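# Move a steel ball from blue tray into ratchet hole

## Task

Pick up one steel ball from the blue tray and set it into the deep round hole in the ratchet head, keeping anything already accomplished intact at the end.

## Robot and tools

Robot: two arms, left_arm and right_arm, each with a parallel two-finger gripper and a wrist camera. Cameras: cam_high (fixed, on a stand behind the arms), cam_left_wrist, cam_right_wrist, all 504x504 pixels.

Frames: the scene frame has its origin at table-top height, midway between the nominal arm bases; +x points out over the table, +z up, and left_arm sits on the +y side (arm names do not match image sides). Real bases: left_arm near (+0.007, +0.274, 0) m, right_arm near (-0.011, -0.236, 0) m. Reported hand positions (metres) and end_effector_quat_wxyz are in the scene frame and may be off by a few cm. Each gripper's fingers point along its own +z and open/close along its own y. end_effector_position is the point between the pads, roughly 1 cm behind the fingertips.

The 14-number row: every motion argument is a single list of 14 numbers covering both arms, each in [-1, 1]: left_arm dx, dy, dz, rx, ry, rz, opening, then right_arm dx, dy, dz, rx, ry, rz, opening. The six pose numbers are offsets, not poses: they are measured from that arm's current Hand target, along that Hand target's own axes (not scene axes). Scale: 1.0 equals 0.6 m for dx/dy/dz and 180 degrees for rotation; rx, ry, rz form one rotation vector. Sending six zeros re-requests the current Hand target. The opening is absolute, not an offset: +1 fully open (0.094 m), -1 closed. Always write the opening you want for each arm; a 0 is a half-open command, not 'unchanged'.

execute_actions(actions, cameras): actions is a list of actions; each action is up to 15 rows, one per 1/30 s step, and a short action repeats its last row to fill 15 steps. All rows of an action count from the Hand target at that action's start, so repeating an offset in a new action moves further. An empty actions list returns state plus all camera images. cameras picks image names, ["all"], or [] for none; an unknown name invalidates the call.

move(target, speed, blend, opening_speed, grip_force, blocking, cameras): drives each gripper in a straight line to the offset target. target is one 14-number row or a list of up to 15 rows; every row in the list counts from the same starting Hand targets, not from the previous row. speed is m/s (0.002 to 2.9, default 0.25; rotation capped at twice that in rad/s), one value or one per target. blend (m) rounds corners between listed targets; 0 stops at each. opening_speed sets how fast openings change (per second on the -1..1 scale, at least 0.2). grip_force is a per-pad force cap in newtons, 10 to 50, one value or one per arm; it persists, and low values close slowly. blocking=false returns after about 0.5 s while the move continues. Paths do not avoid obstacles or the other arm; all paths finish together and give up after 10 s. Avoid paths passing near an arm's own base (can flip shoulder posture). The result adds a 'move:' line: done (within 10 mm and 2 degrees), off_target, moving, held, fault, plus limits such as paced (pose clipped) or held (steps withheld).

wait(seconds 0 to 10): lets time run holding commands; returns early if a running move ends. stop(): brakes a running move. zoom_image(camera, region=[x0,y0,x1,y1]) magnifies part of the newest image from cam_high, cam_left_wrist or cam_right_wrist (region at most 504x504). read_manual(section="licences") only returns licence text. finished_scene(scene) ends the current scene, given its number; call nothing after it in the same reply.

Reading results: Hand target is the last commanded pose after clipping; the next offsets count from it. Grippers often rest a few cm short because of friction and weight; this is not proof of contact, and a fresh command (even zeros) retries; if still short, send the gap as an offset. Rotation commands are clipped to 40 degrees from the measured orientation each step. grip_measured shows finger opening on the command scale (reads slightly wide when empty, narrower than a gripped hard part, more so for a small round ball). grip_effort_nm is gripper motor effort (negative closing), not pad force. Joint torques include arm weight; joints 1 to 3 wrap at ±28 N m. Joint velocities 'within noise' means the arm is still.

Grasping the ball: approach with fingers pointing down, open, centre over the ball, lower, close well below the ball's width to get full squeeze; to release, command an opening clearly above grip_measured. Lower the ball into the hole before opening rather than dropping it from height.

Avoid: dropping or throwing the ball, releasing while moving, fast contacts, pressing hard on the table or fixed objects, the two arms or grippers touching each other (a gripper closing on the other's fingers counts), strain on wrist camera cables, anything leaving the table. A blocked arm keeps pushing until commanded back past its gripper. Loose objects may get nudged occasionally. Motor heat builds from holding loads, stretched poses or pushing at unreachable targets; MOTOR HOT appears near 75 °C, and at 90 °C the arm folds and stops working.

Each tool is called by a JSON object that holds its "fn" and its "kwargs", one argument or row to a line.

## Session

{"fn": "execute_actions", "kwargs": {
  "actions": []
}}

Scene clock: 0.00 s.
left_arm: end_effector_position=(+0.4138, +0.2920, +0.1014) grip_measured=+1.000 grip_effort_nm=n/a end_effector_quat_wxyz=(+0.572, -0.042, +0.818, +0.037) | right_arm: end_effector_position=(+0.3770, -0.2580, +0.1017) grip_measured=+1.000 grip_effort_nm=n/a end_effector_quat_wxyz=(+0.608, +0.064, +0.786, -0.090)
Joint positions: left_arm=[-0.005 1.543 0.417 0.774 -0.119 -0.029 0.094] | right_arm=[0.037 1.591 0.298 1.035 0.295 0.01 0.094]
Joint velocities: within noise
Joint torques (N m): no reading
Heat: left arm: 34 °C; right arm: 30 °C.
Hand target: left_arm +0.4164, +0.2921, +0.1088; +0.581, -0.042, +0.812, +0.037 | right_arm +0.3810, -0.2579, +0.1135; +0.623, +0.067, +0.774, -0.088
Tool commands: left_gripper/opening=+1.0 right_gripper/opening=+1.0

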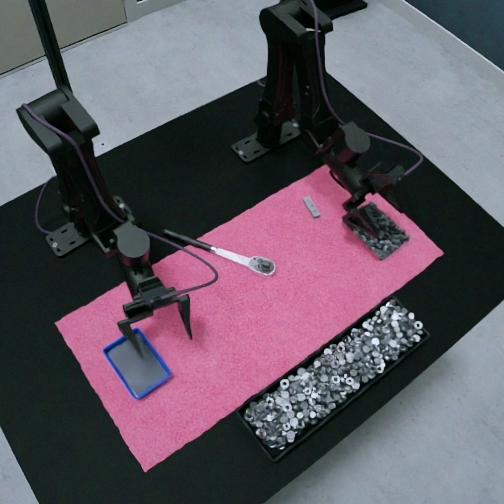

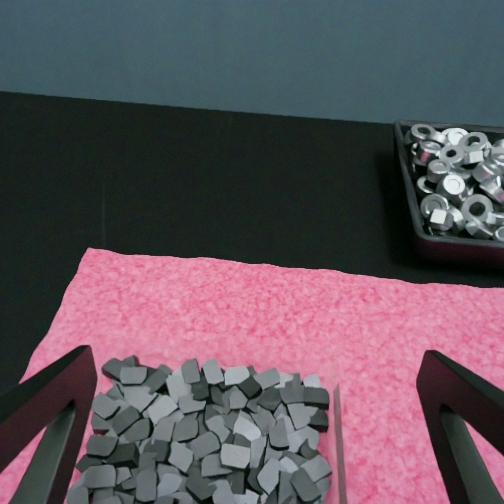

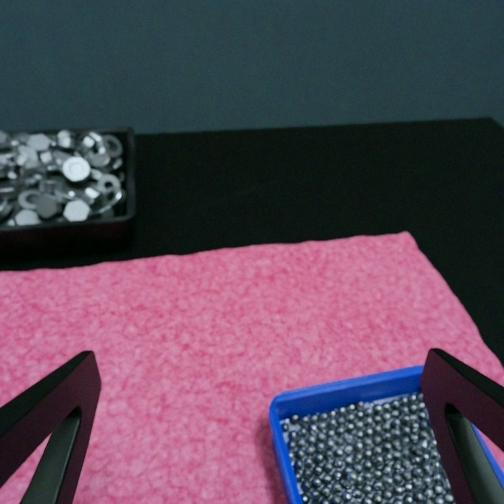

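{"fn": "zoom_image", "kwargs": {
  "camera": "cam_high",
  "region": [220, 230, 300, 300]
}}

{"fn": "zoom_image", "kwargs": {
  "camera": "cam_right_wrist",
  "region": [254, 350, 454, 504]
}}

{"fn": "zoom_image", "kwargs": {
  "camera": "cam_high",
  "region": [90, 300, 220, 410]
}}

Scaled by 6.300 from the camera's 504x504 image, which has a finer 720x720 frame.

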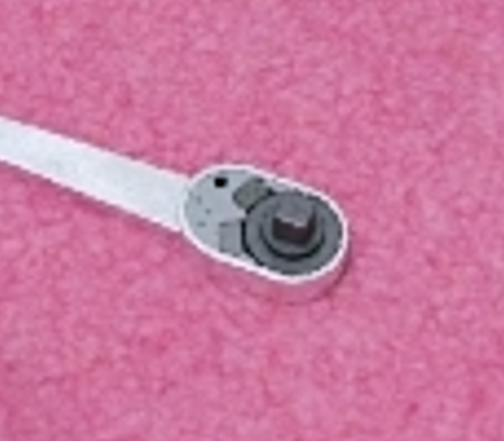

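Scaled by 2.520 from the camera's 504x504 image, which has a finer 720x720 frame.

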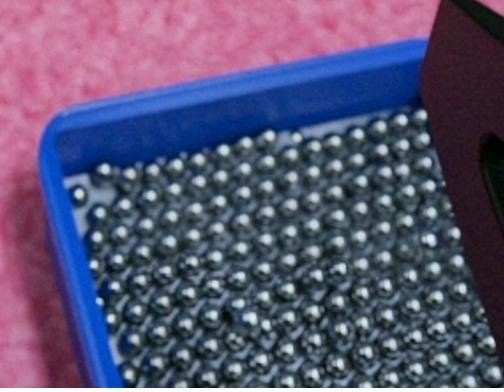

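Scaled by 3.877 from the camera's 504x504 image, which has a finer 720x720 frame.

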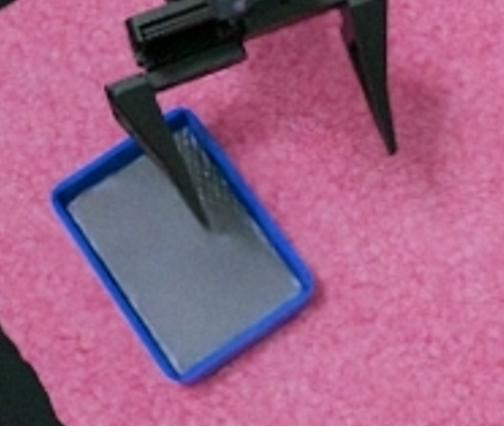

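{"fn": "move", "kwargs": {
  "target": [0,0,0,0,0,0,1,-0.068,-0.096,-0.03,-0.064,0.347,-0.037,-0.5],
  "speed": 0.4,
  "cameras": ["cam_high","cam_right_wrist"]
}}

Scene clock: 73.40 s.
left_arm: end_effector_position=(+0.4138, +0.2920, +0.1014) grip_measured=+1.000 grip_effort_nm=0.01 end_effector_quat_wxyz=(+0.572, -0.042, +0.818, +0.037) | right_arm: end_effector_position=(+0.3506, -0.3081, +0.1484) grip_measured=-0.498 grip_effort_nm=-0.13 end_effector_quat_wxyz=(+0.110, +0.002, +0.994, -0.002)
Joint positions: left_arm=[-0.005 1.543 0.417 0.774 -0.119 -0.029 0.094] | right_arm=[-0.26 1.735 1.551 -1.17 -0.044 -0.213 0.024]
Joint torques (N m): left_arm=[0.09 -7.3 5.45 2.55 -0.05 -0.01] | right_arm=[-0.44 -6.64 8.72 0.65 -0.17 -0.05]
Heat: left arm: 35 °C; right arm: 33 °C.
Hand target: left_arm +0.4164, +0.2921, +0.1088; +0.581, -0.042, +0.812, +0.037 | right_arm +0.3604, -0.3098, +0.1603; +0.130, +0.000, +0.991, -0.001
Off the commanded pose: left_arm 0.008 m, 1 deg | right_arm 0.015 m, 2 deg.
move: off_target (right_arm)
Images, in order (width x height): cam_high 504x504, cam_right_wrist 504x504.

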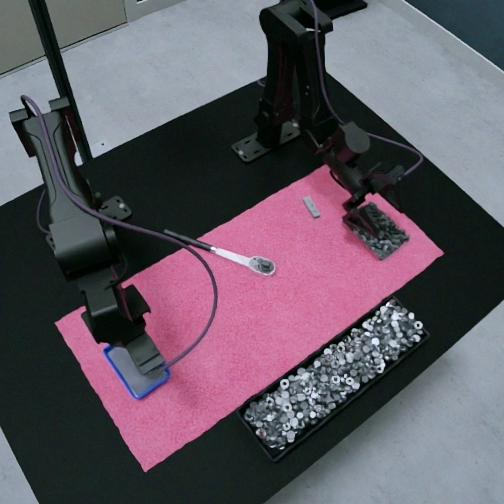

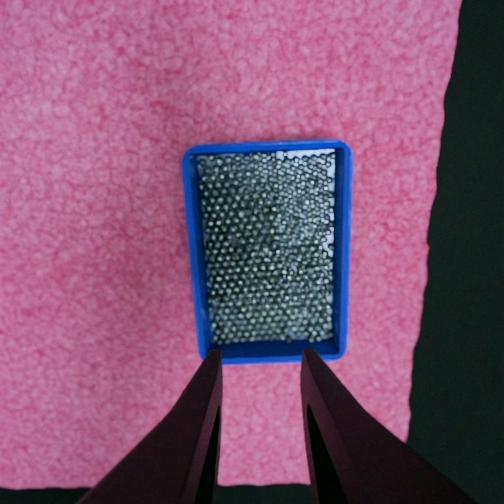

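{"fn": "zoom_image", "kwargs": {
  "camera": "cam_right_wrist",
  "region": [180, 130, 360, 370]
}}

Scaled by 2.100 from the camera's 504x504 image, which has a finer 720x720 frame.

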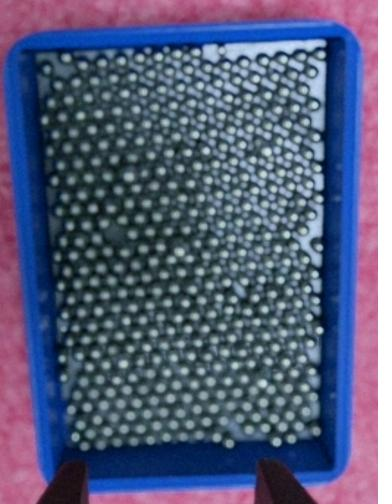

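{"fn": "move", "kwargs": {
  "target": [0,0,0,0,0,0,1,0.0152,0,0.157,0,-0.111,0,-0.82],
  "cameras": ["cam_right_wrist"]
}}

{"fn": "zoom_image", "kwargs": {
  "camera": "cam_right_wrist",
  "region": [170, 240, 370, 440]
}}

Scene clock: 120.40 s.
left_arm: end_effector_position=(+0.4138, +0.2920, +0.1014) grip_measured=+1.000 grip_effort_nm=0.00 end_effector_quat_wxyz=(+0.572, -0.042, +0.818, +0.037) | right_arm: end_effector_position=(+0.3721, -0.3090, +0.0567) grip_measured=-0.818 grip_effort_nm=-0.13 end_effector_quat_wxyz=(+0.279, -0.001, +0.960, -0.002)
Joint positions: left_arm=[-0.005 1.543 0.417 0.774 -0.119 -0.029 0.094] | right_arm=[-0.29 1.622 0.916 -0.313 -0.131 -0.217 0.009]
Joint torques (N m): left_arm=[0.09 -7.3 5.45 2.54 -0.05 -0.01] | right_arm=[-0.59 -8.01 4.97 1.26 -0.23 0.05]
Heat: left arm: 38 °C; right arm: 33 °C.
Hand target: left_arm +0.4164, +0.2921, +0.1088; +0.581, -0.042, +0.812, +0.037 | right_arm +0.3758, -0.3099, +0.0669; +0.300, +0.000, +0.954, -0.001
Off the commanded pose: left_arm 0.008 m, 1 deg | right_arm 0.011 m, 3 deg.
move: off_target (right_arm)
Images, in order (width x height): cam_right_wrist 504x504.

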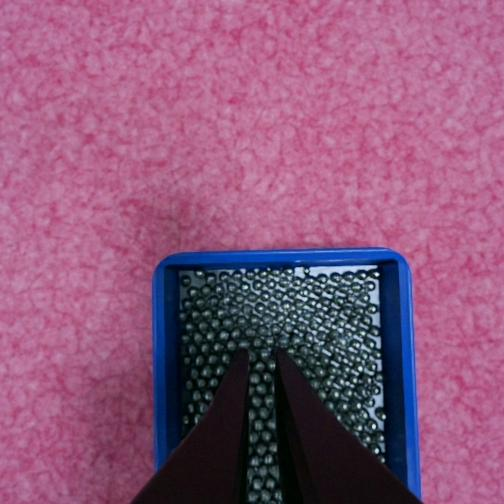

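Scaled by 2.520 from the camera's 504x504 image, which has a finer 720x720 frame.

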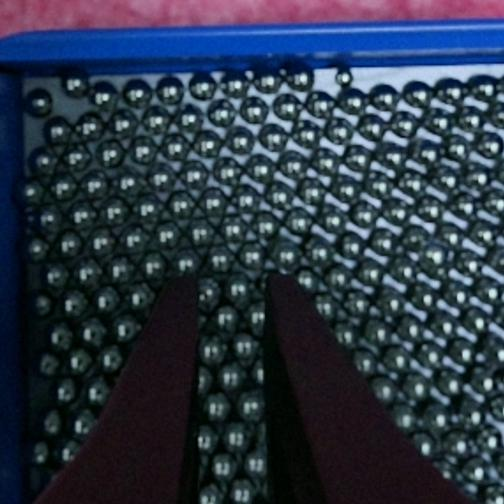

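{"fn": "zoom_image", "kwargs": {
  "camera": "cam_right_wrist",
  "region": [290, 255, 400, 365]
}}

Scaled by 4.582 from the camera's 504x504 image, which has a finer 720x720 frame.

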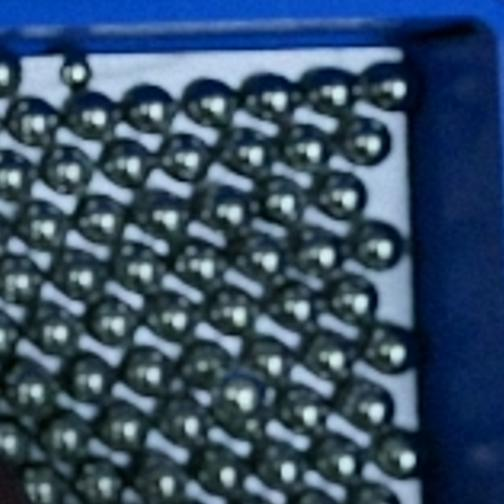

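{"fn": "move", "kwargs": {
  "target": [0,0,0,0,0,0,1,0.0172,-0.0537,0.0463,0,0,0,-0.78],
  "cameras": ["cam_right_wrist"]
}}

{"fn": "zoom_image", "kwargs": {
  "camera": "cam_right_wrist",
  "region": [200, 290, 320, 410]
}}

Scene clock: 188.50 s.
left_arm: end_effector_position=(+0.4138, +0.2920, +0.1014) grip_measured=+1.000 grip_effort_nm=0.01 end_effector_quat_wxyz=(+0.572, -0.042, +0.818, +0.037) | right_arm: end_effector_position=(+0.3792, -0.3428, +0.0358) grip_measured=-0.782 grip_effort_nm=0.12 end_effector_quat_wxyz=(+0.288, +0.005, +0.957, -0.004)
Joint positions: left_arm=[-0.005 1.543 0.417 0.774 -0.119 -0.029 0.094] | right_arm=[-0.389 1.716 0.916 -0.21 -0.181 -0.288 0.01]
Joint torques (N m): left_arm=[0.08 -7.3 5.46 2.54 -0.06 -0.01] | right_arm=[-0.23 -6.53 5.09 1.28 -0.26 -0.07]
Heat: left arm: 40 °C; right arm: 33 °C.
Hand target: left_arm +0.4164, +0.2921, +0.1088; +0.581, -0.042, +0.812, +0.037 | right_arm +0.3832, -0.3421, +0.0382; +0.300, +0.000, +0.954, -0.001
Off the commanded pose: left_arm 0.008 m, 1 deg | right_arm 0.005 m, 2 deg.
move: done
Images, in order (width x height): cam_right_wrist 504x504.

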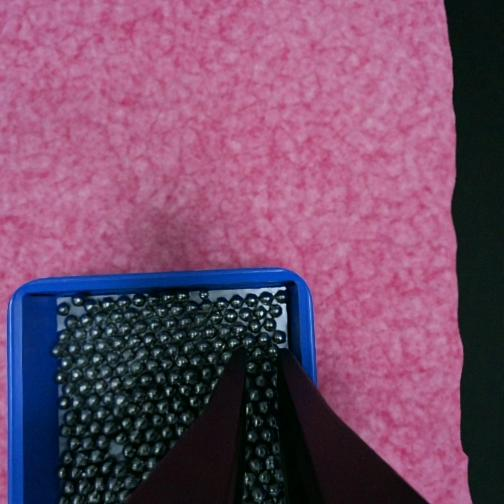

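Scaled by 4.200 from the camera's 504x504 image, which has a finer 720x720 frame.

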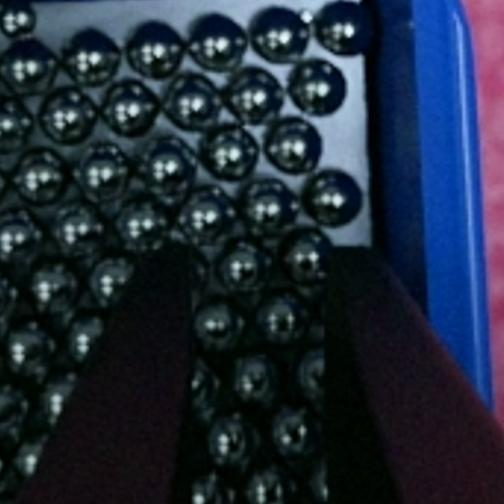

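{"fn": "move", "kwargs": {
  "target": [0,0,0,0,0,0,1,0,0.0083,0,0,0,0,-0.78],
  "cameras": ["cam_right_wrist"]
}}

{"fn": "zoom_image", "kwargs": {
  "camera": "cam_right_wrist",
  "region": [200, 290, 320, 410]
}}

Scene clock: 203.43 s.
left_arm: end_effector_position=(+0.4138, +0.2920, +0.1014) grip_measured=+1.000 grip_effort_nm=0.00 end_effector_quat_wxyz=(+0.572, -0.042, +0.818, +0.037) | right_arm: end_effector_position=(+0.3807, -0.3408, +0.0364) grip_measured=-0.782 grip_effort_nm=0.12 end_effector_quat_wxyz=(+0.290, +0.003, +0.957, -0.003)
Joint positions: left_arm=[-0.005 1.543 0.417 0.774 -0.119 -0.029 0.094] | right_arm=[-0.384 1.716 0.916 -0.206 -0.182 -0.285 0.01]
Joint torques (N m): left_arm=[0.08 -7.3 5.48 2.54 -0.05 0] | right_arm=[0.68 -6.95 4.55 1.3 -0.17 0.07]
Heat: left arm: 41 °C; right arm: 33 °C.
Hand target: left_arm +0.4164, +0.2921, +0.1088; +0.581, -0.042, +0.812, +0.037 | right_arm +0.3832, -0.3372, +0.0382; +0.300, +0.000, +0.954, +0.000
Off the commanded pose: left_arm 0.008 m, 1 deg | right_arm 0.005 m, 1 deg.
move: done
Images, in order (width x height): cam_right_wrist 504x504.

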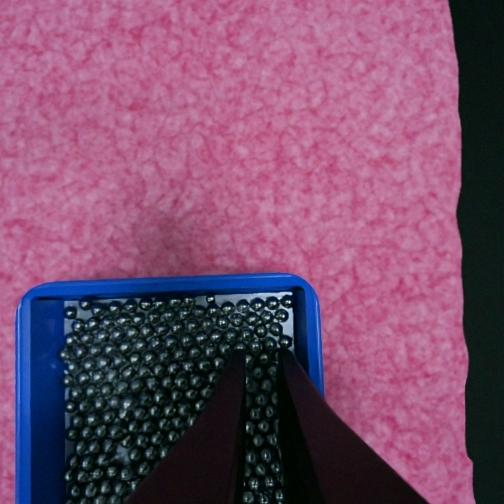

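Scaled by 4.200 from the camera's 504x504 image, which has a finer 720x720 frame.

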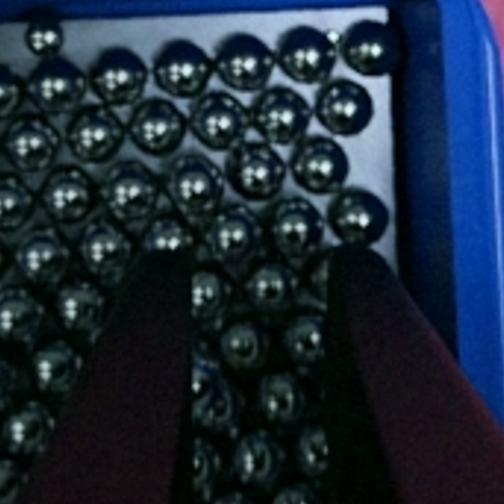

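{"fn": "move", "kwargs": {
  "target": [0,0,0,0,0,0,1,0.0137,0.0075,0.0108,0,0,0,-0.78],
  "cameras": ["cam_right_wrist"]
}}

{"fn": "zoom_image", "kwargs": {
  "camera": "cam_right_wrist",
  "region": [200, 290, 320, 410]
}}

Scene clock: 218.63 s.
left_arm: end_effector_position=(+0.4138, +0.2920, +0.1014) grip_measured=+1.000 grip_effort_nm=0.00 end_effector_quat_wxyz=(+0.572, -0.042, +0.818, +0.037) | right_arm: end_effector_position=(+0.3776, -0.3355, +0.0285) grip_measured=-0.782 grip_effort_nm=0.12 end_effector_quat_wxyz=(+0.293, +0.003, +0.956, -0.001)
Joint positions: left_arm=[-0.005 1.543 0.417 0.774 -0.119 -0.029 0.094] | right_arm=[-0.373 1.716 0.874 -0.158 -0.181 -0.276 0.01]
Joint torques (N m): left_arm=[0.08 -7.3 5.45 2.54 -0.05 -0.02] | right_arm=[0.66 -6.26 4.64 1.29 -0.12 0.07]
Heat: left arm: 41 °C; right arm: 32 °C.
Hand target: left_arm +0.4164, +0.2921, +0.1088; +0.581, -0.042, +0.812, +0.037 | right_arm +0.3802, -0.3327, +0.0282; +0.300, +0.000, +0.954, -0.001
Off the commanded pose: left_arm 0.008 m, 1 deg | right_arm 0.004 m, 1 deg.
move: done
Images, in order (width x height): cam_right_wrist 504x504.

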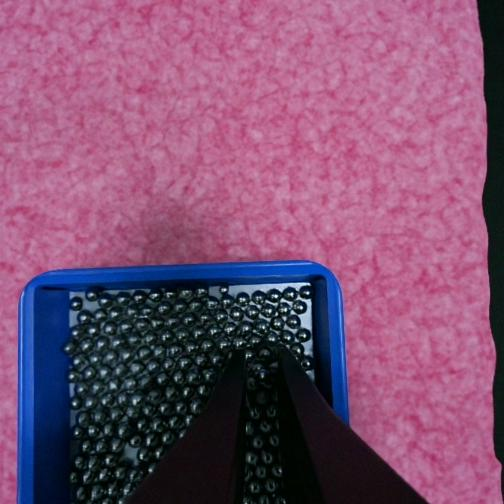

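Scaled by 4.200 from the camera's 504x504 image, which has a finer 720x720 frame.

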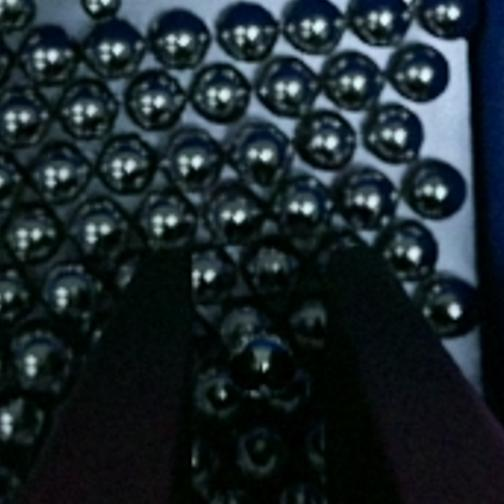

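{"fn": "move", "kwargs": {
  "target": [0,0,0,0,0,0,1,0.008,0,0.0138,0,0,0,-0.78],
  "speed": 0.05,
  "cameras": ["cam_right_wrist"]
}}

{"fn": "zoom_image", "kwargs": {
  "camera": "cam_right_wrist",
  "region": [200, 290, 320, 410]
}}

Scene clock: 242.90 s.
left_arm: end_effector_position=(+0.4138, +0.2920, +0.1014) grip_measured=+1.000 grip_effort_nm=0.00 end_effector_quat_wxyz=(+0.572, -0.042, +0.818, +0.037) | right_arm: end_effector_position=(+0.3843, -0.3378, +0.0277) grip_measured=-0.782 grip_effort_nm=0.12 end_effector_quat_wxyz=(+0.308, +0.001, +0.951, -0.007)
Joint positions: left_arm=[-0.005 1.543 0.417 0.774 -0.119 -0.029 0.094] | right_arm=[-0.373 1.73 0.864 -0.101 -0.181 -0.275 0.01]
Joint torques (N m): left_arm=[0.1 -7.3 5.46 2.54 -0.05 -0.01] | right_arm=[0.72 -5.46 4.27 1.21 -0.12 0.06]
Heat: left arm: 42 °C; right arm: 32 °C.
Hand target: left_arm +0.4164, +0.2921, +0.1088; +0.581, -0.042, +0.812, +0.037 | right_arm +0.3811, -0.3327, +0.0187; +0.300, +0.000, +0.954, -0.001
Off the commanded pose: left_arm 0.008 m, 1 deg | right_arm 0.011 m, 1 deg.
move: off_target (right_arm)
Images, in order (width x height): cam_right_wrist 504x504.

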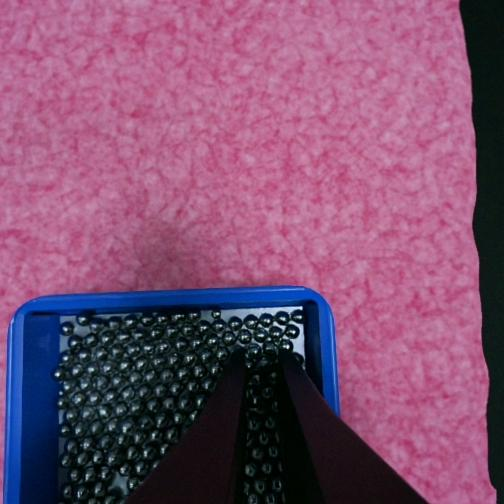

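Scaled by 4.200 from the camera's 504x504 image, which has a finer 720x720 frame.

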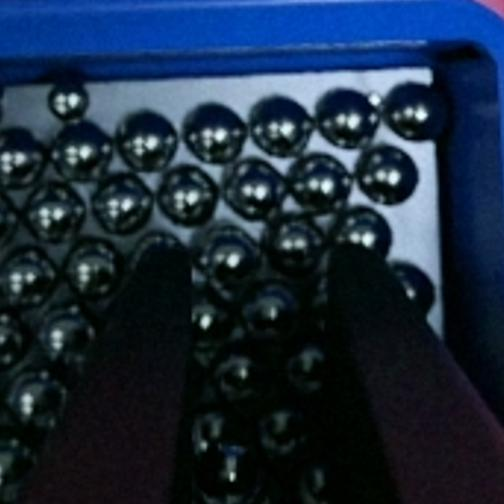

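{"fn": "move", "kwargs": {
  "target": [
    [0,0,0,0,0,0,1,-0.018,0,-0.02,0,0,0,-0.78],
    [0,0,0,0,0,0,1,-0.0112,0,-0.0102,0,0,0,-0.78]
  ],
  "speed": 0.06,
  "cameras": ["cam_right_wrist"]
}}

{"fn": "zoom_image", "kwargs": {
  "camera": "cam_right_wrist",
  "region": [200, 290, 320, 410]
}}

Scene clock: 266.93 s.
left_arm: end_effector_position=(+0.4138, +0.2920, +0.1014) grip_measured=+1.000 grip_effort_nm=0.01 end_effector_quat_wxyz=(+0.572, -0.042, +0.818, +0.037) | right_arm: end_effector_position=(+0.3833, -0.3373, +0.0273) grip_measured=-0.782 grip_effort_nm=0.12 end_effector_quat_wxyz=(+0.305, +0.002, +0.952, -0.005)
Joint positions: left_arm=[-0.005 1.543 0.417 0.774 -0.119 -0.029 0.094] | right_arm=[-0.373 1.73 0.868 -0.112 -0.181 -0.273 0.01]
Joint torques (N m): left_arm=[0.09 -7.31 5.48 2.55 -0.05 -0.01] | right_arm=[0.91 -6.54 5.72 0.93 -0.1 0.06]
Heat: left arm: 43 °C; right arm: 33 °C.
Hand target: left_arm +0.4164, +0.2921, +0.1088; +0.581, -0.042, +0.812, +0.037 | right_arm +0.3830, -0.3328, +0.0275; +0.300, +0.001, +0.954, -0.001
Off the commanded pose: left_arm 0.008 m, 1 deg | right_arm 0.005 m, 1 deg.
move: done
Images, in order (width x height): cam_right_wrist 504x504.

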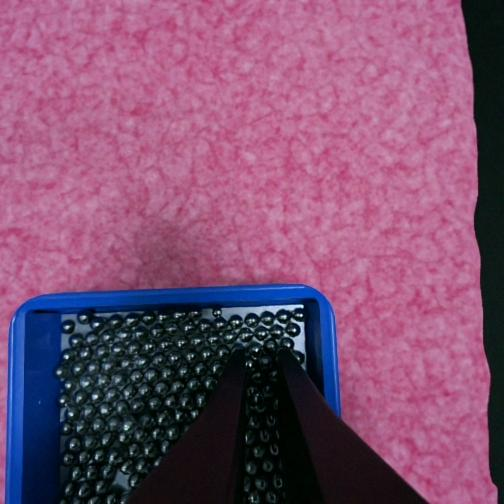

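Scaled by 4.200 from the camera's 504x504 image, which has a finer 720x720 frame.

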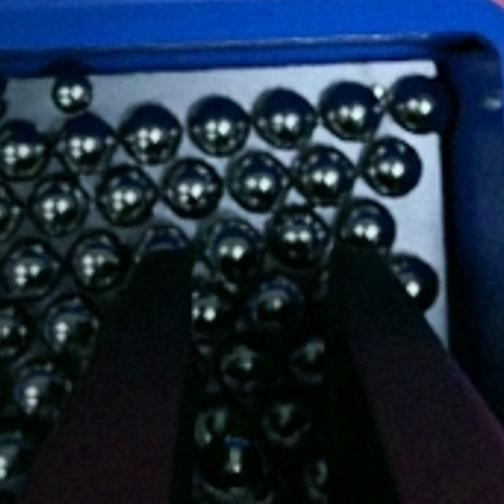

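{"fn": "move", "kwargs": {
  "target": [0,0,0,0,0,0,1,0.0055,0.006,-0.0038,0,0,0,-0.78],
  "speed": 0.06,
  "cameras": ["cam_right_wrist"]
}}

{"fn": "zoom_image", "kwargs": {
  "camera": "cam_right_wrist",
  "region": [200, 290, 320, 410]
}}

Scene clock: 277.07 s.
left_arm: end_effector_position=(+0.4138, +0.2920, +0.1014) grip_measured=+1.000 grip_effort_nm=0.00 end_effector_quat_wxyz=(+0.572, -0.042, +0.818, +0.037) | right_arm: end_effector_position=(+0.3836, -0.3370, +0.0272) grip_measured=-0.782 grip_effort_nm=0.12 end_effector_quat_wxyz=(+0.304, +0.004, +0.953, -0.008)
Joint positions: left_arm=[-0.005 1.543 0.417 0.774 -0.119 -0.029 0.094] | right_arm=[-0.368 1.73 0.868 -0.112 -0.172 -0.268 0.01]
Joint torques (N m): left_arm=[0.1 -7.28 5.45 2.54 -0.06 -0.02] | right_arm=[1.14 -7.77 4.3 0.96 -0.13 0.04]
Heat: left arm: 43 °C; right arm: 33 °C.
Hand target: left_arm +0.4164, +0.2921, +0.1088; +0.581, -0.042, +0.812, +0.037 | right_arm +0.3790, -0.3291, +0.0275; +0.300, +0.000, +0.954, -0.001
Off the commanded pose: left_arm 0.008 m, 1 deg | right_arm 0.009 m, 1 deg.
move: done
Images, in order (width x height): cam_right_wrist 504x504.

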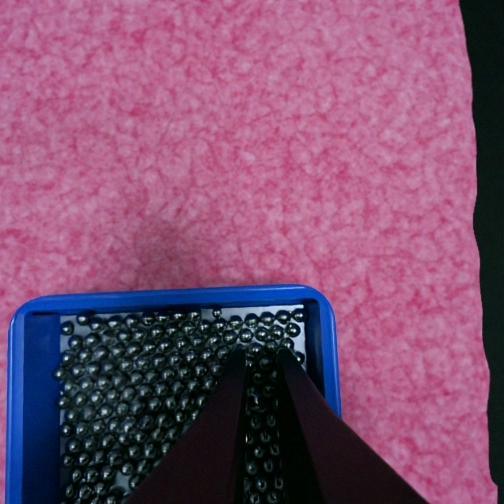

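Scaled by 4.200 from the camera's 504x504 image, which has a finer 720x720 frame.

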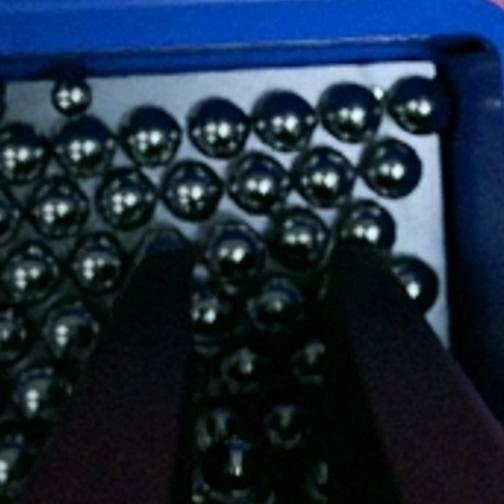

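{"fn": "move", "kwargs": {
  "target": [
    [0,0,0,0,0,0,1,-0.012,-0.0033,-0.017,0,0,0,-0.78],
    [0,0,0,0,0,0,1,-0.0014,-0.0033,0.001,0,0,0,-0.78]
  ],
  "speed": 0.06,
  "cameras": ["cam_right_wrist"]
}}

{"fn": "zoom_image", "kwargs": {
  "camera": "cam_right_wrist",
  "region": [200, 290, 320, 410]
}}

Scene clock: 293.20 s.
left_arm: end_effector_position=(+0.4138, +0.2920, +0.1014) grip_measured=+1.000 grip_effort_nm=0.01 end_effector_quat_wxyz=(+0.572, -0.042, +0.818, +0.037) | right_arm: end_effector_position=(+0.3770, -0.3348, +0.0284) grip_measured=-0.782 grip_effort_nm=0.12 end_effector_quat_wxyz=(+0.293, +0.005, +0.956, -0.004)
Joint positions: left_arm=[-0.005 1.543 0.417 0.774 -0.119 -0.029 0.094] | right_arm=[-0.368 1.712 0.868 -0.153 -0.172 -0.268 0.01]
Joint torques (N m): left_arm=[0.08 -7.3 5.46 2.55 -0.05 -0.02] | right_arm=[0.66 -5.97 4.78 1.3 -0.18 0.02]
Heat: left arm: 44 °C; right arm: 34 °C.
Hand target: left_arm +0.4164, +0.2921, +0.1088; +0.581, -0.042, +0.812, +0.037 | right_arm +0.3800, -0.3311, +0.0274; +0.300, +0.000, +0.954, -0.001
Off the commanded pose: left_arm 0.008 m, 1 deg | right_arm 0.005 m, 1 deg.
move: done
Images, in order (width x height): cam_right_wrist 504x504.

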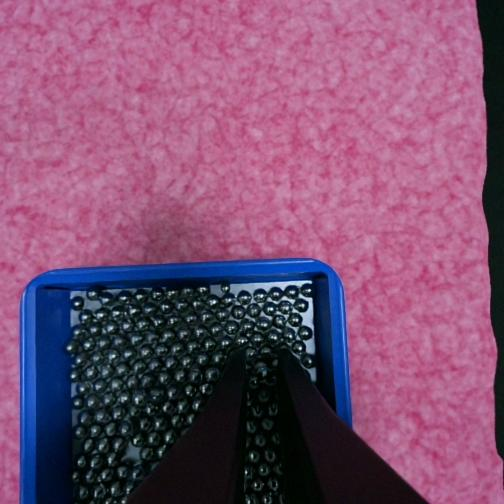

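Scaled by 4.200 from the camera's 504x504 image, which has a finer 720x720 frame.

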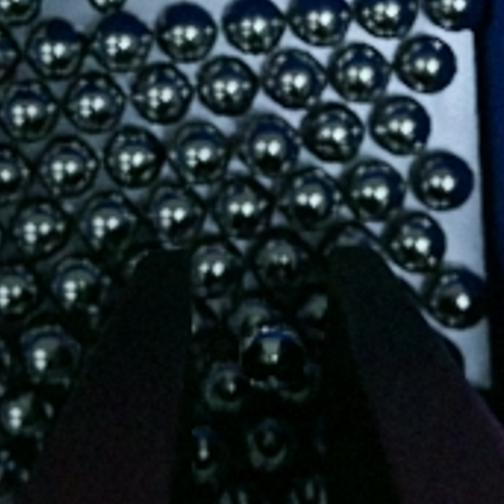

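{"fn": "move", "kwargs": {
  "target": [
    [0,0,0,0,0,0,1,-0.012,-0.001,-0.006,0,0,0,-0.78],
    [0,0,0,0,0,0,1,-0.0033,-0.001,0.0027,0,0,0,-0.78]
  ],
  "speed": 0.06,
  "cameras": ["cam_right_wrist"]
}}

{"fn": "zoom_image", "kwargs": {
  "camera": "cam_right_wrist",
  "region": [200, 290, 320, 410]
}}

Scene clock: 302.90 s.
left_arm: end_effector_position=(+0.4138, +0.2920, +0.1014) grip_measured=+1.000 grip_effort_nm=0.00 end_effector_quat_wxyz=(+0.572, -0.042, +0.818, +0.037) | right_arm: end_effector_position=(+0.3782, -0.3352, +0.0279) grip_measured=-0.782 grip_effort_nm=0.12 end_effector_quat_wxyz=(+0.295, +0.005, +0.955, -0.005)
Joint positions: left_arm=[-0.005 1.543 0.417 0.774 -0.119 -0.029 0.094] | right_arm=[-0.368 1.716 0.868 -0.145 -0.172 -0.268 0.01]
Joint torques (N m): left_arm=[0.08 -7.27 5.46 2.55 -0.05 -0.01] | right_arm=[0.73 -5.61 5.5 1.2 -0.17 0.02]
Heat: left arm: 44 °C; right arm: 34 °C.
Hand target: left_arm +0.4164, +0.2921, +0.1088; +0.581, -0.042, +0.812, +0.037 | right_arm +0.3825, -0.3317, +0.0273; +0.300, +0.000, +0.954, -0.001
Off the commanded pose: left_arm 0.008 m, 1 deg | right_arm 0.006 m, 1 deg.
move: done
Images, in order (width x height): cam_right_wrist 504x504.

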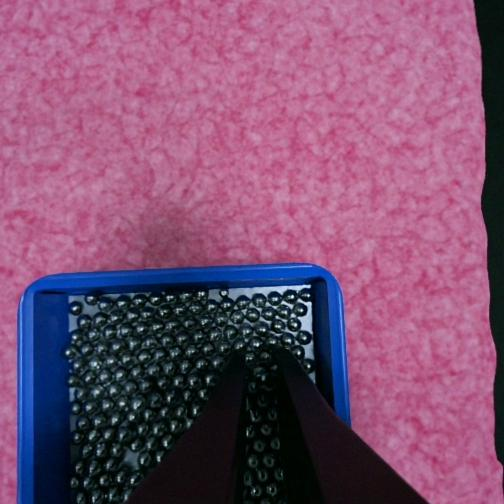

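Scaled by 4.200 from the camera's 504x504 image, which has a finer 720x720 frame.

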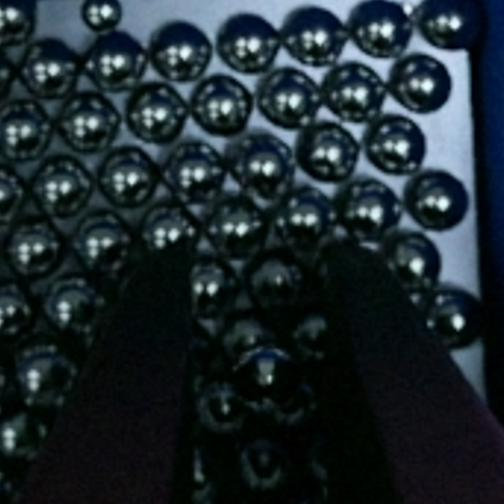

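{"fn": "move", "kwargs": {
  "target": [
    [0,0,0,0,0,0,1,-0.012,0,-0.006,0,0,0,-0.78],
    [0,0,0,0,0,0,1,-0.003,0,0.0032,0,0,0,-0.78]
  ],
  "speed": 0.06,
  "cameras": ["cam_right_wrist"]
}}

{"fn": "zoom_image", "kwargs": {
  "camera": "cam_right_wrist",
  "region": [200, 290, 320, 410]
}}

Scene clock: 310.37 s.
left_arm: end_effector_position=(+0.4138, +0.2920, +0.1014) grip_measured=+1.000 grip_effort_nm=0.01 end_effector_quat_wxyz=(+0.572, -0.042, +0.818, +0.037) | right_arm: end_effector_position=(+0.3799, -0.3349, +0.0275) grip_measured=-0.782 grip_effort_nm=0.12 end_effector_quat_wxyz=(+0.298, +0.004, +0.955, -0.005)
Joint positions: left_arm=[-0.005 1.543 0.417 0.774 -0.119 -0.029 0.094] | right_arm=[-0.366 1.72 0.868 -0.136 -0.172 -0.268 0.01]
Joint torques (N m): left_arm=[0.06 -7.3 5.46 2.54 -0.05 -0.01] | right_arm=[0.8 -5.27 6.12 1.14 -0.15 0.05]
Heat: left arm: 44 °C; right arm: 33 °C.
Hand target: left_arm +0.4164, +0.2921, +0.1088; +0.581, -0.042, +0.812, +0.037 | right_arm +0.3852, -0.3318, +0.0268; +0.300, +0.000, +0.954, -0.001
Off the commanded pose: left_arm 0.008 m, 1 deg | right_arm 0.006 m, 1 deg.
move: done
Images, in order (width x height): cam_right_wrist 504x504.

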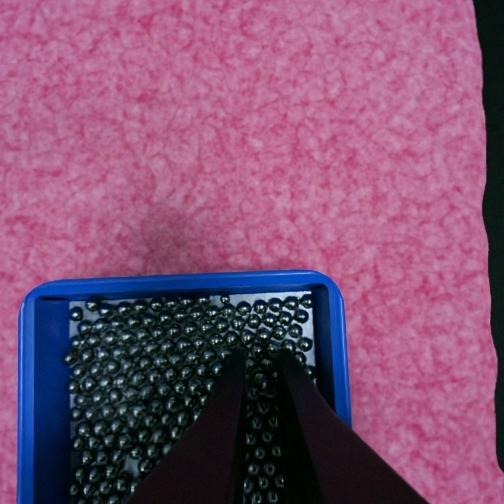

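Scaled by 4.200 from the camera's 504x504 image, which has a finer 720x720 frame.

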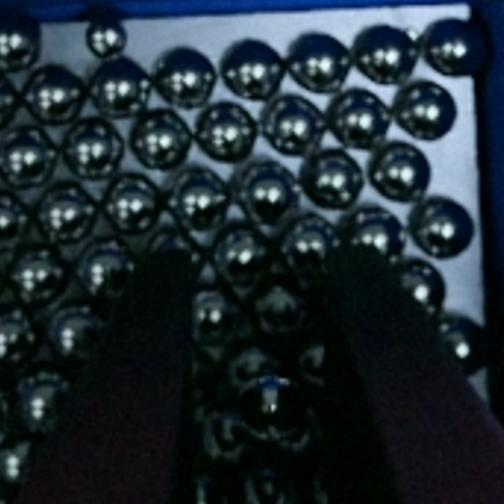

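{"fn": "move", "kwargs": {
  "target": [0,0,0,0,0,0,1,-0.001,0,0.0015,0,0,0,-0.97],
  "speed": 0.06,
  "opening_speed": 0.2,
  "grip_force": 20,
  "cameras": ["cam_right_wrist"]
}}

{"fn": "zoom_image", "kwargs": {
  "camera": "cam_right_wrist",
  "region": [200, 290, 320, 410]
}}

Scene clock: 322.97 s.
left_arm: end_effector_position=(+0.4138, +0.2920, +0.1014) grip_measured=+1.000 grip_effort_nm=0.00 end_effector_quat_wxyz=(+0.572, -0.042, +0.818, +0.037) | right_arm: end_effector_position=(+0.3819, -0.3348, +0.0275) grip_measured=-0.914 grip_effort_nm=-0.48 end_effector_quat_wxyz=(+0.301, +0.003, +0.954, -0.006)
Joint positions: left_arm=[-0.005 1.543 0.417 0.774 -0.119 -0.029 0.094] | right_arm=[-0.364 1.725 0.868 -0.125 -0.172 -0.268 0.004]
Joint torques (N m): left_arm=[0.06 -7.28 5.48 2.55 -0.05 -0.01] | right_arm=[0.69 -5.27 6.37 1.07 -0.15 0.06]
Heat: left arm: 44 °C; right arm: 33 °C.
Hand target: left_arm +0.4164, +0.2921, +0.1088; +0.581, -0.042, +0.812, +0.037 | right_arm +0.3861, -0.3318, +0.0264; +0.300, +0.000, +0.954, -0.001
Off the commanded pose: left_arm 0.008 m, 1 deg | right_arm 0.005 m, 1 deg.
grip_force (N): 20, 20
move: done
Images, in order (width x height): cam_right_wrist 504x504.

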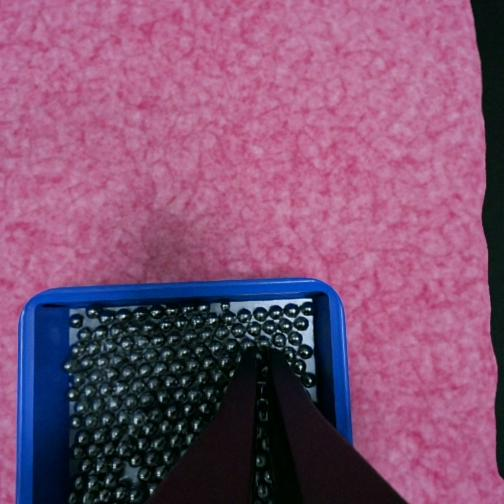

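Scaled by 4.200 from the camera's 504x504 image, which has a finer 720x720 frame.

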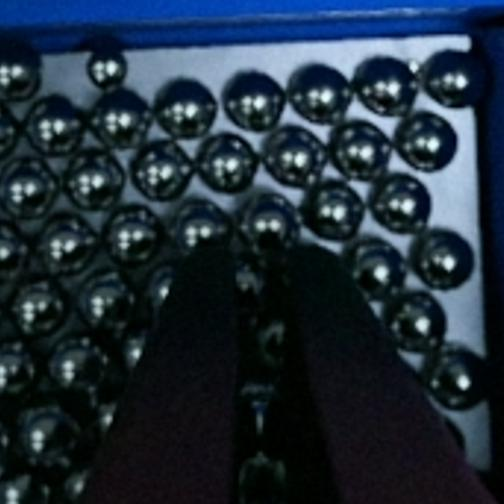

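{"fn": "move", "kwargs": {
  "target": [0,0,0,0,0,0,1,-0.0574,0,-0.0819,0,0,0,-0.97],
  "speed": 0.12,
  "cameras": ["cam_right_wrist"]
}}

{"fn": "zoom_image", "kwargs": {
  "camera": "cam_right_wrist",
  "region": [200, 290, 320, 410]
}}

Scene clock: 331.33 s.
left_arm: end_effector_position=(+0.4138, +0.2920, +0.1014) grip_measured=+1.000 grip_effort_nm=0.00 end_effector_quat_wxyz=(+0.572, -0.042, +0.818, +0.037) | right_arm: end_effector_position=(+0.3732, -0.3318, +0.0638) grip_measured=-0.915 grip_effort_nm=-0.48 end_effector_quat_wxyz=(+0.270, +0.006, +0.963, +0.005)
Joint positions: left_arm=[-0.005 1.543 0.417 0.774 -0.119 -0.029 0.094] | right_arm=[-0.364 1.65 0.989 -0.387 -0.172 -0.266 0.004]
Joint torques (N m): left_arm=[0.09 -7.3 5.46 2.54 -0.05 -0.01] | right_arm=[0.7 -8.27 8.09 1.05 -0.16 0.05]
Heat: left arm: 44 °C; right arm: 33 °C.
Hand target: left_arm +0.4164, +0.2921, +0.1088; +0.581, -0.042, +0.812, +0.037 | right_arm +0.3862, -0.3317, +0.0863; +0.300, +0.000, +0.954, -0.001
Off the commanded pose: left_arm 0.008 m, 1 deg | right_arm 0.026 m, 4 deg.
grip_force (N): 20, 20
move: off_target (right_arm)
Images, in order (width x height): cam_right_wrist 504x504.

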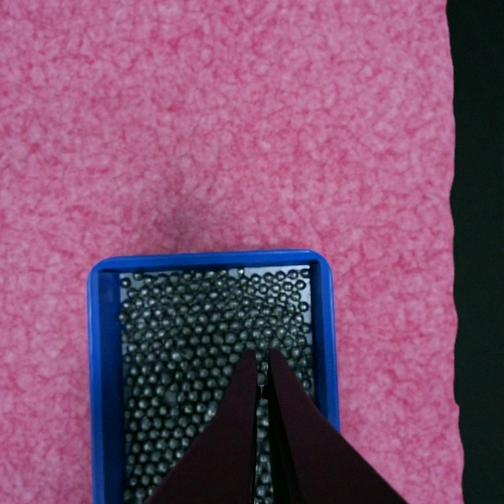

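Scaled by 4.200 from the camera's 504x504 image, which has a finer 720x720 frame.

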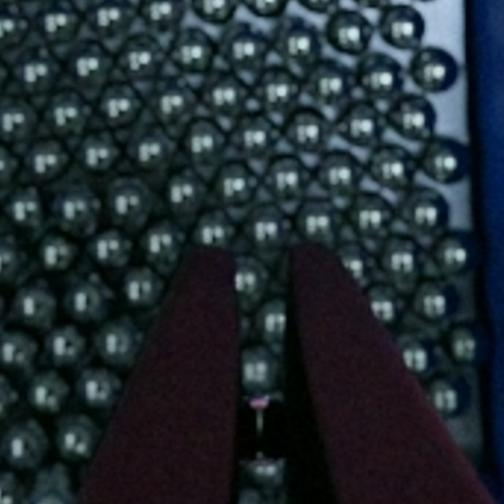

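{"fn": "move", "kwargs": {
  "target": [0,0,0,0,0,0,1,0.0098,0.603,-0.178,0,0,0,-0.97],
  "speed": 0.3,
  "cameras": ["cam_right_wrist"]
}}

Scene clock: 351.30 s.
left_arm: end_effector_position=(+0.4138, +0.2920, +0.1014) grip_measured=+1.000 grip_effort_nm=0.01 end_effector_quat_wxyz=(+0.572, -0.042, +0.818, +0.037) | right_arm: end_effector_position=(+0.3104, +0.0276, +0.1558) grip_measured=-0.915 grip_effort_nm=-0.48 end_effector_quat_wxyz=(+0.281, -0.012, +0.960, -0.006)
Joint positions: left_arm=[-0.005 1.543 0.417 0.774 -0.119 -0.029 0.094] | right_arm=[0.826 1.754 1.492 -0.92 0.427 0.755 0.004]
Joint torques (N m): left_arm=[0.08 -7.28 5.48 2.54 -0.05 -0.01] | right_arm=[-0.49 -6.94 9.05 0.82 0.4 0.07]
Heat: left arm: 45 °C; right arm: 33 °C.
Hand target: left_arm +0.4164, +0.2921, +0.1088; +0.581, -0.042, +0.812, +0.037 | right_arm +0.3206, +0.0303, +0.1702; +0.300, +0.000, +0.954, -0.001
Off the commanded pose: left_arm 0.008 m, 1 deg | right_arm 0.018 m, 3 deg.
grip_force (N): 20, 20
move: off_target (right_arm)
Images, in order (width x height): cam_right_wrist 504x504.

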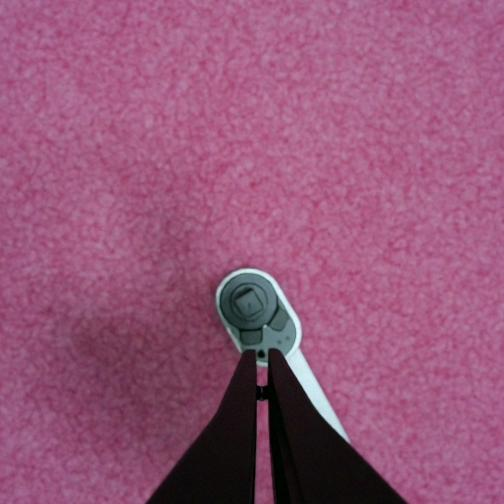

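{"fn": "zoom_image", "kwargs": {
  "camera": "cam_right_wrist",
  "region": [200, 260, 330, 410]
}}

Scaled by 3.360 from the camera's 504x504 image, which has a finer 720x720 frame.

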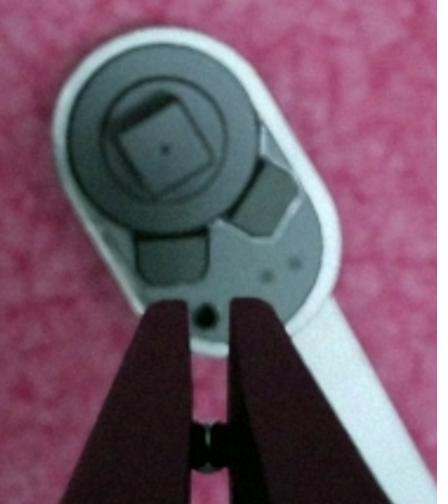

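{"fn": "move", "kwargs": {
  "target": [0,0,0,0,0,0,1,0.1208,-0.0097,0.1213,0,0,0,-0.97],
  "speed": 0.15,
  "cameras": ["cam_right_wrist"]
}}

{"fn": "zoom_image", "kwargs": {
  "camera": "cam_right_wrist",
  "region": [200, 290, 330, 440]
}}

Scene clock: 382.43 s.
left_arm: end_effector_position=(+0.4138, +0.2920, +0.1014) grip_measured=+1.000 grip_effort_nm=0.00 end_effector_quat_wxyz=(+0.572, -0.042, +0.818, +0.037) | right_arm: end_effector_position=(+0.3003, +0.0230, +0.0664) grip_measured=-0.915 grip_effort_nm=-0.48 end_effector_quat_wxyz=(+0.287, -0.003, +0.958, -0.001)
Joint positions: left_arm=[-0.005 1.543 0.417 0.774 -0.119 -0.029 0.094] | right_arm=[0.842 1.777 1.151 -0.548 0.438 0.786 0.004]
Joint torques (N m): left_arm=[0.06 -7.3 5.48 2.54 -0.05 -0.02] | right_arm=[0.61 -7.25 5.22 1.02 0.41 0.07]
Heat: left arm: 45 °C; right arm: 34 °C.
Hand target: left_arm +0.4164, +0.2921, +0.1088; +0.581, -0.042, +0.812, +0.037 | right_arm +0.3029, +0.0245, +0.0692; +0.300, +0.000, +0.954, +0.000
Off the commanded pose: left_arm 0.008 m, 1 deg | right_arm 0.004 m, 2 deg.
grip_force (N): 20, 20
move: done
Images, in order (width x height): cam_right_wrist 504x504.

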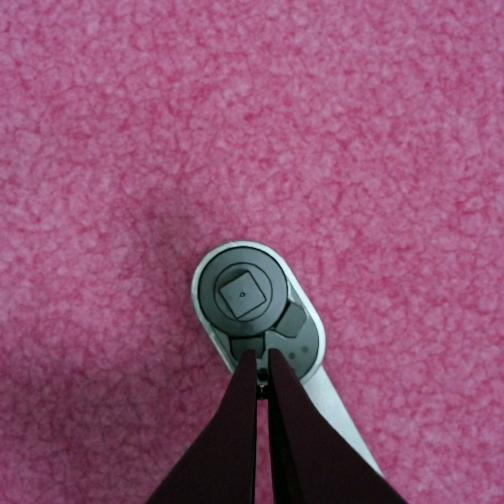

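Scaled by 3.360 from the camera's 504x504 image, which has a finer 720x720 frame.

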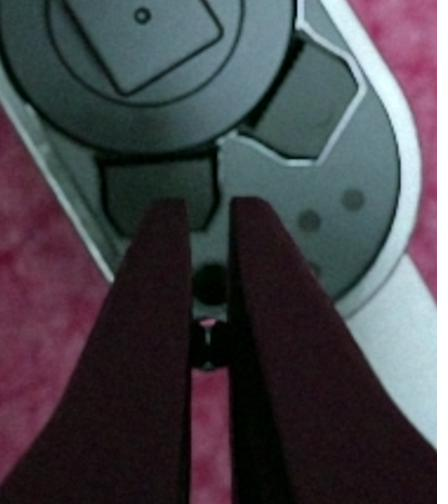

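{"fn": "move", "kwargs": {
  "target": [0,0,0,0,0,0,1,0.0154,-0.0033,0.0177,0,0,0,-0.97],
  "speed": 0.06,
  "cameras": ["cam_right_wrist"]
}}

{"fn": "zoom_image", "kwargs": {
  "camera": "cam_right_wrist",
  "region": [215, 330, 315, 430]
}}

Scene clock: 397.33 s.
left_arm: end_effector_position=(+0.4138, +0.2920, +0.1014) grip_measured=+1.000 grip_effort_nm=0.00 end_effector_quat_wxyz=(+0.572, -0.042, +0.818, +0.037) | right_arm: end_effector_position=(+0.2995, +0.0220, +0.0551) grip_measured=-0.915 grip_effort_nm=-0.48 end_effector_quat_wxyz=(+0.289, -0.002, +0.957, +0.002)
Joint positions: left_arm=[-0.005 1.543 0.417 0.774 -0.119 -0.029 0.094] | right_arm=[0.842 1.786 1.109 -0.49 0.438 0.786 0.004]
Joint torques (N m): left_arm=[0.09 -7.3 5.45 2.54 -0.04 -0.01] | right_arm=[0.59 -6.87 4.94 1.03 0.41 0.06]
Heat: left arm: 46 °C; right arm: 33 °C.
Hand target: left_arm +0.4164, +0.2921, +0.1088; +0.581, -0.042, +0.812, +0.037 | right_arm +0.3014, +0.0225, +0.0551; +0.300, +0.000, +0.954, -0.001
Off the commanded pose: left_arm 0.008 m, 1 deg | right_arm 0.002 m, 1 deg.
grip_force (N): 20, 20
move: done
Images, in order (width x height): cam_right_wrist 504x504.

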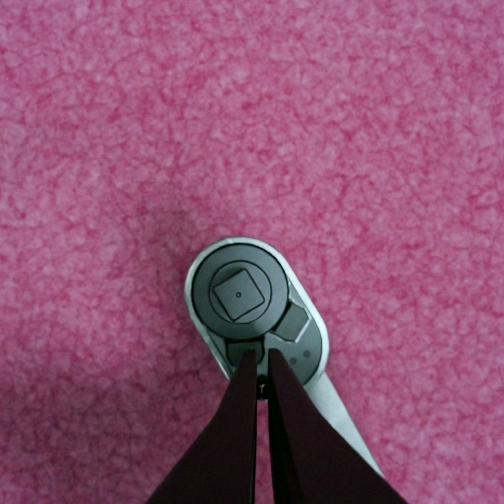

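Scaled by 5.040 from the camera's 504x504 image, which has a finer 720x720 frame.

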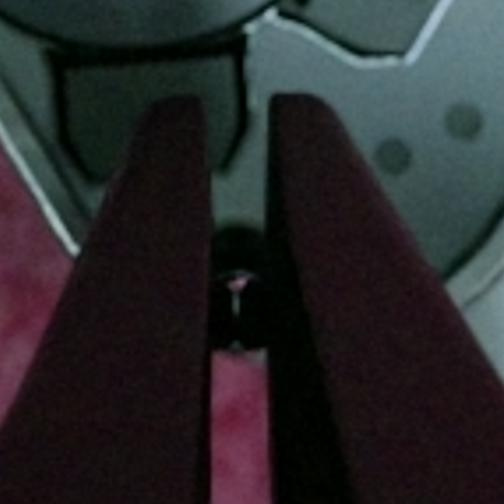

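{"fn": "move", "kwargs": {
  "target": [0,0,0,0,0,0,1,0.01,-0.002,0.0113,0,0,0,-0.97],
  "speed": 0.04,
  "cameras": ["cam_right_wrist"]
}}

{"fn": "zoom_image", "kwargs": {
  "camera": "cam_right_wrist",
  "region": [215, 330, 315, 430]
}}

Scene clock: 425.40 s.
left_arm: end_effector_position=(+0.4138, +0.2920, +0.1014) grip_measured=+1.000 grip_effort_nm=0.00 end_effector_quat_wxyz=(+0.572, -0.042, +0.818, +0.037) | right_arm: end_effector_position=(+0.2987, +0.0209, +0.0465) grip_measured=-0.915 grip_effort_nm=-0.48 end_effector_quat_wxyz=(+0.290, -0.002, +0.957, +0.002)
Joint positions: left_arm=[-0.005 1.543 0.417 0.774 -0.119 -0.029 0.094] | right_arm=[0.842 1.795 1.082 -0.453 0.439 0.786 0.004]
Joint torques (N m): left_arm=[0.08 -7.28 5.46 2.54 -0.06 -0.01] | right_arm=[0.61 -6.83 4.85 1.03 0.4 0.05]
Heat: left arm: 46 °C; right arm: 34 °C.
Hand target: left_arm +0.4164, +0.2921, +0.1088; +0.581, -0.042, +0.812, +0.037 | right_arm +0.3004, +0.0213, +0.0462; +0.300, +0.000, +0.954, +0.000
Off the commanded pose: left_arm 0.008 m, 1 deg | right_arm 0.002 m, 1 deg.
grip_force (N): 20, 20
move: done
Images, in order (width x height): cam_right_wrist 504x504.

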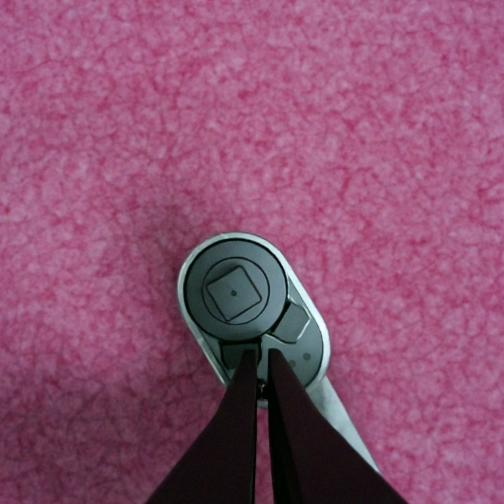

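Scaled by 5.040 from the camera's 504x504 image, which has a finer 720x720 frame.

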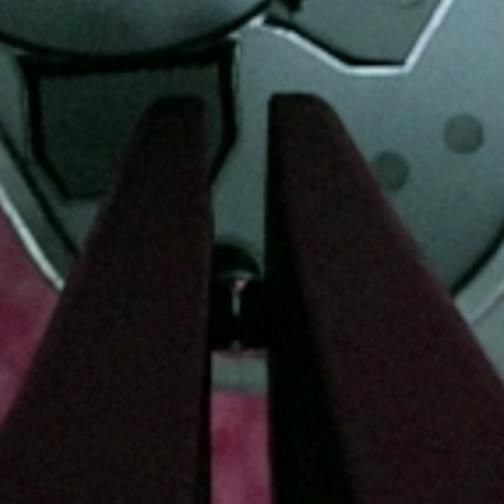

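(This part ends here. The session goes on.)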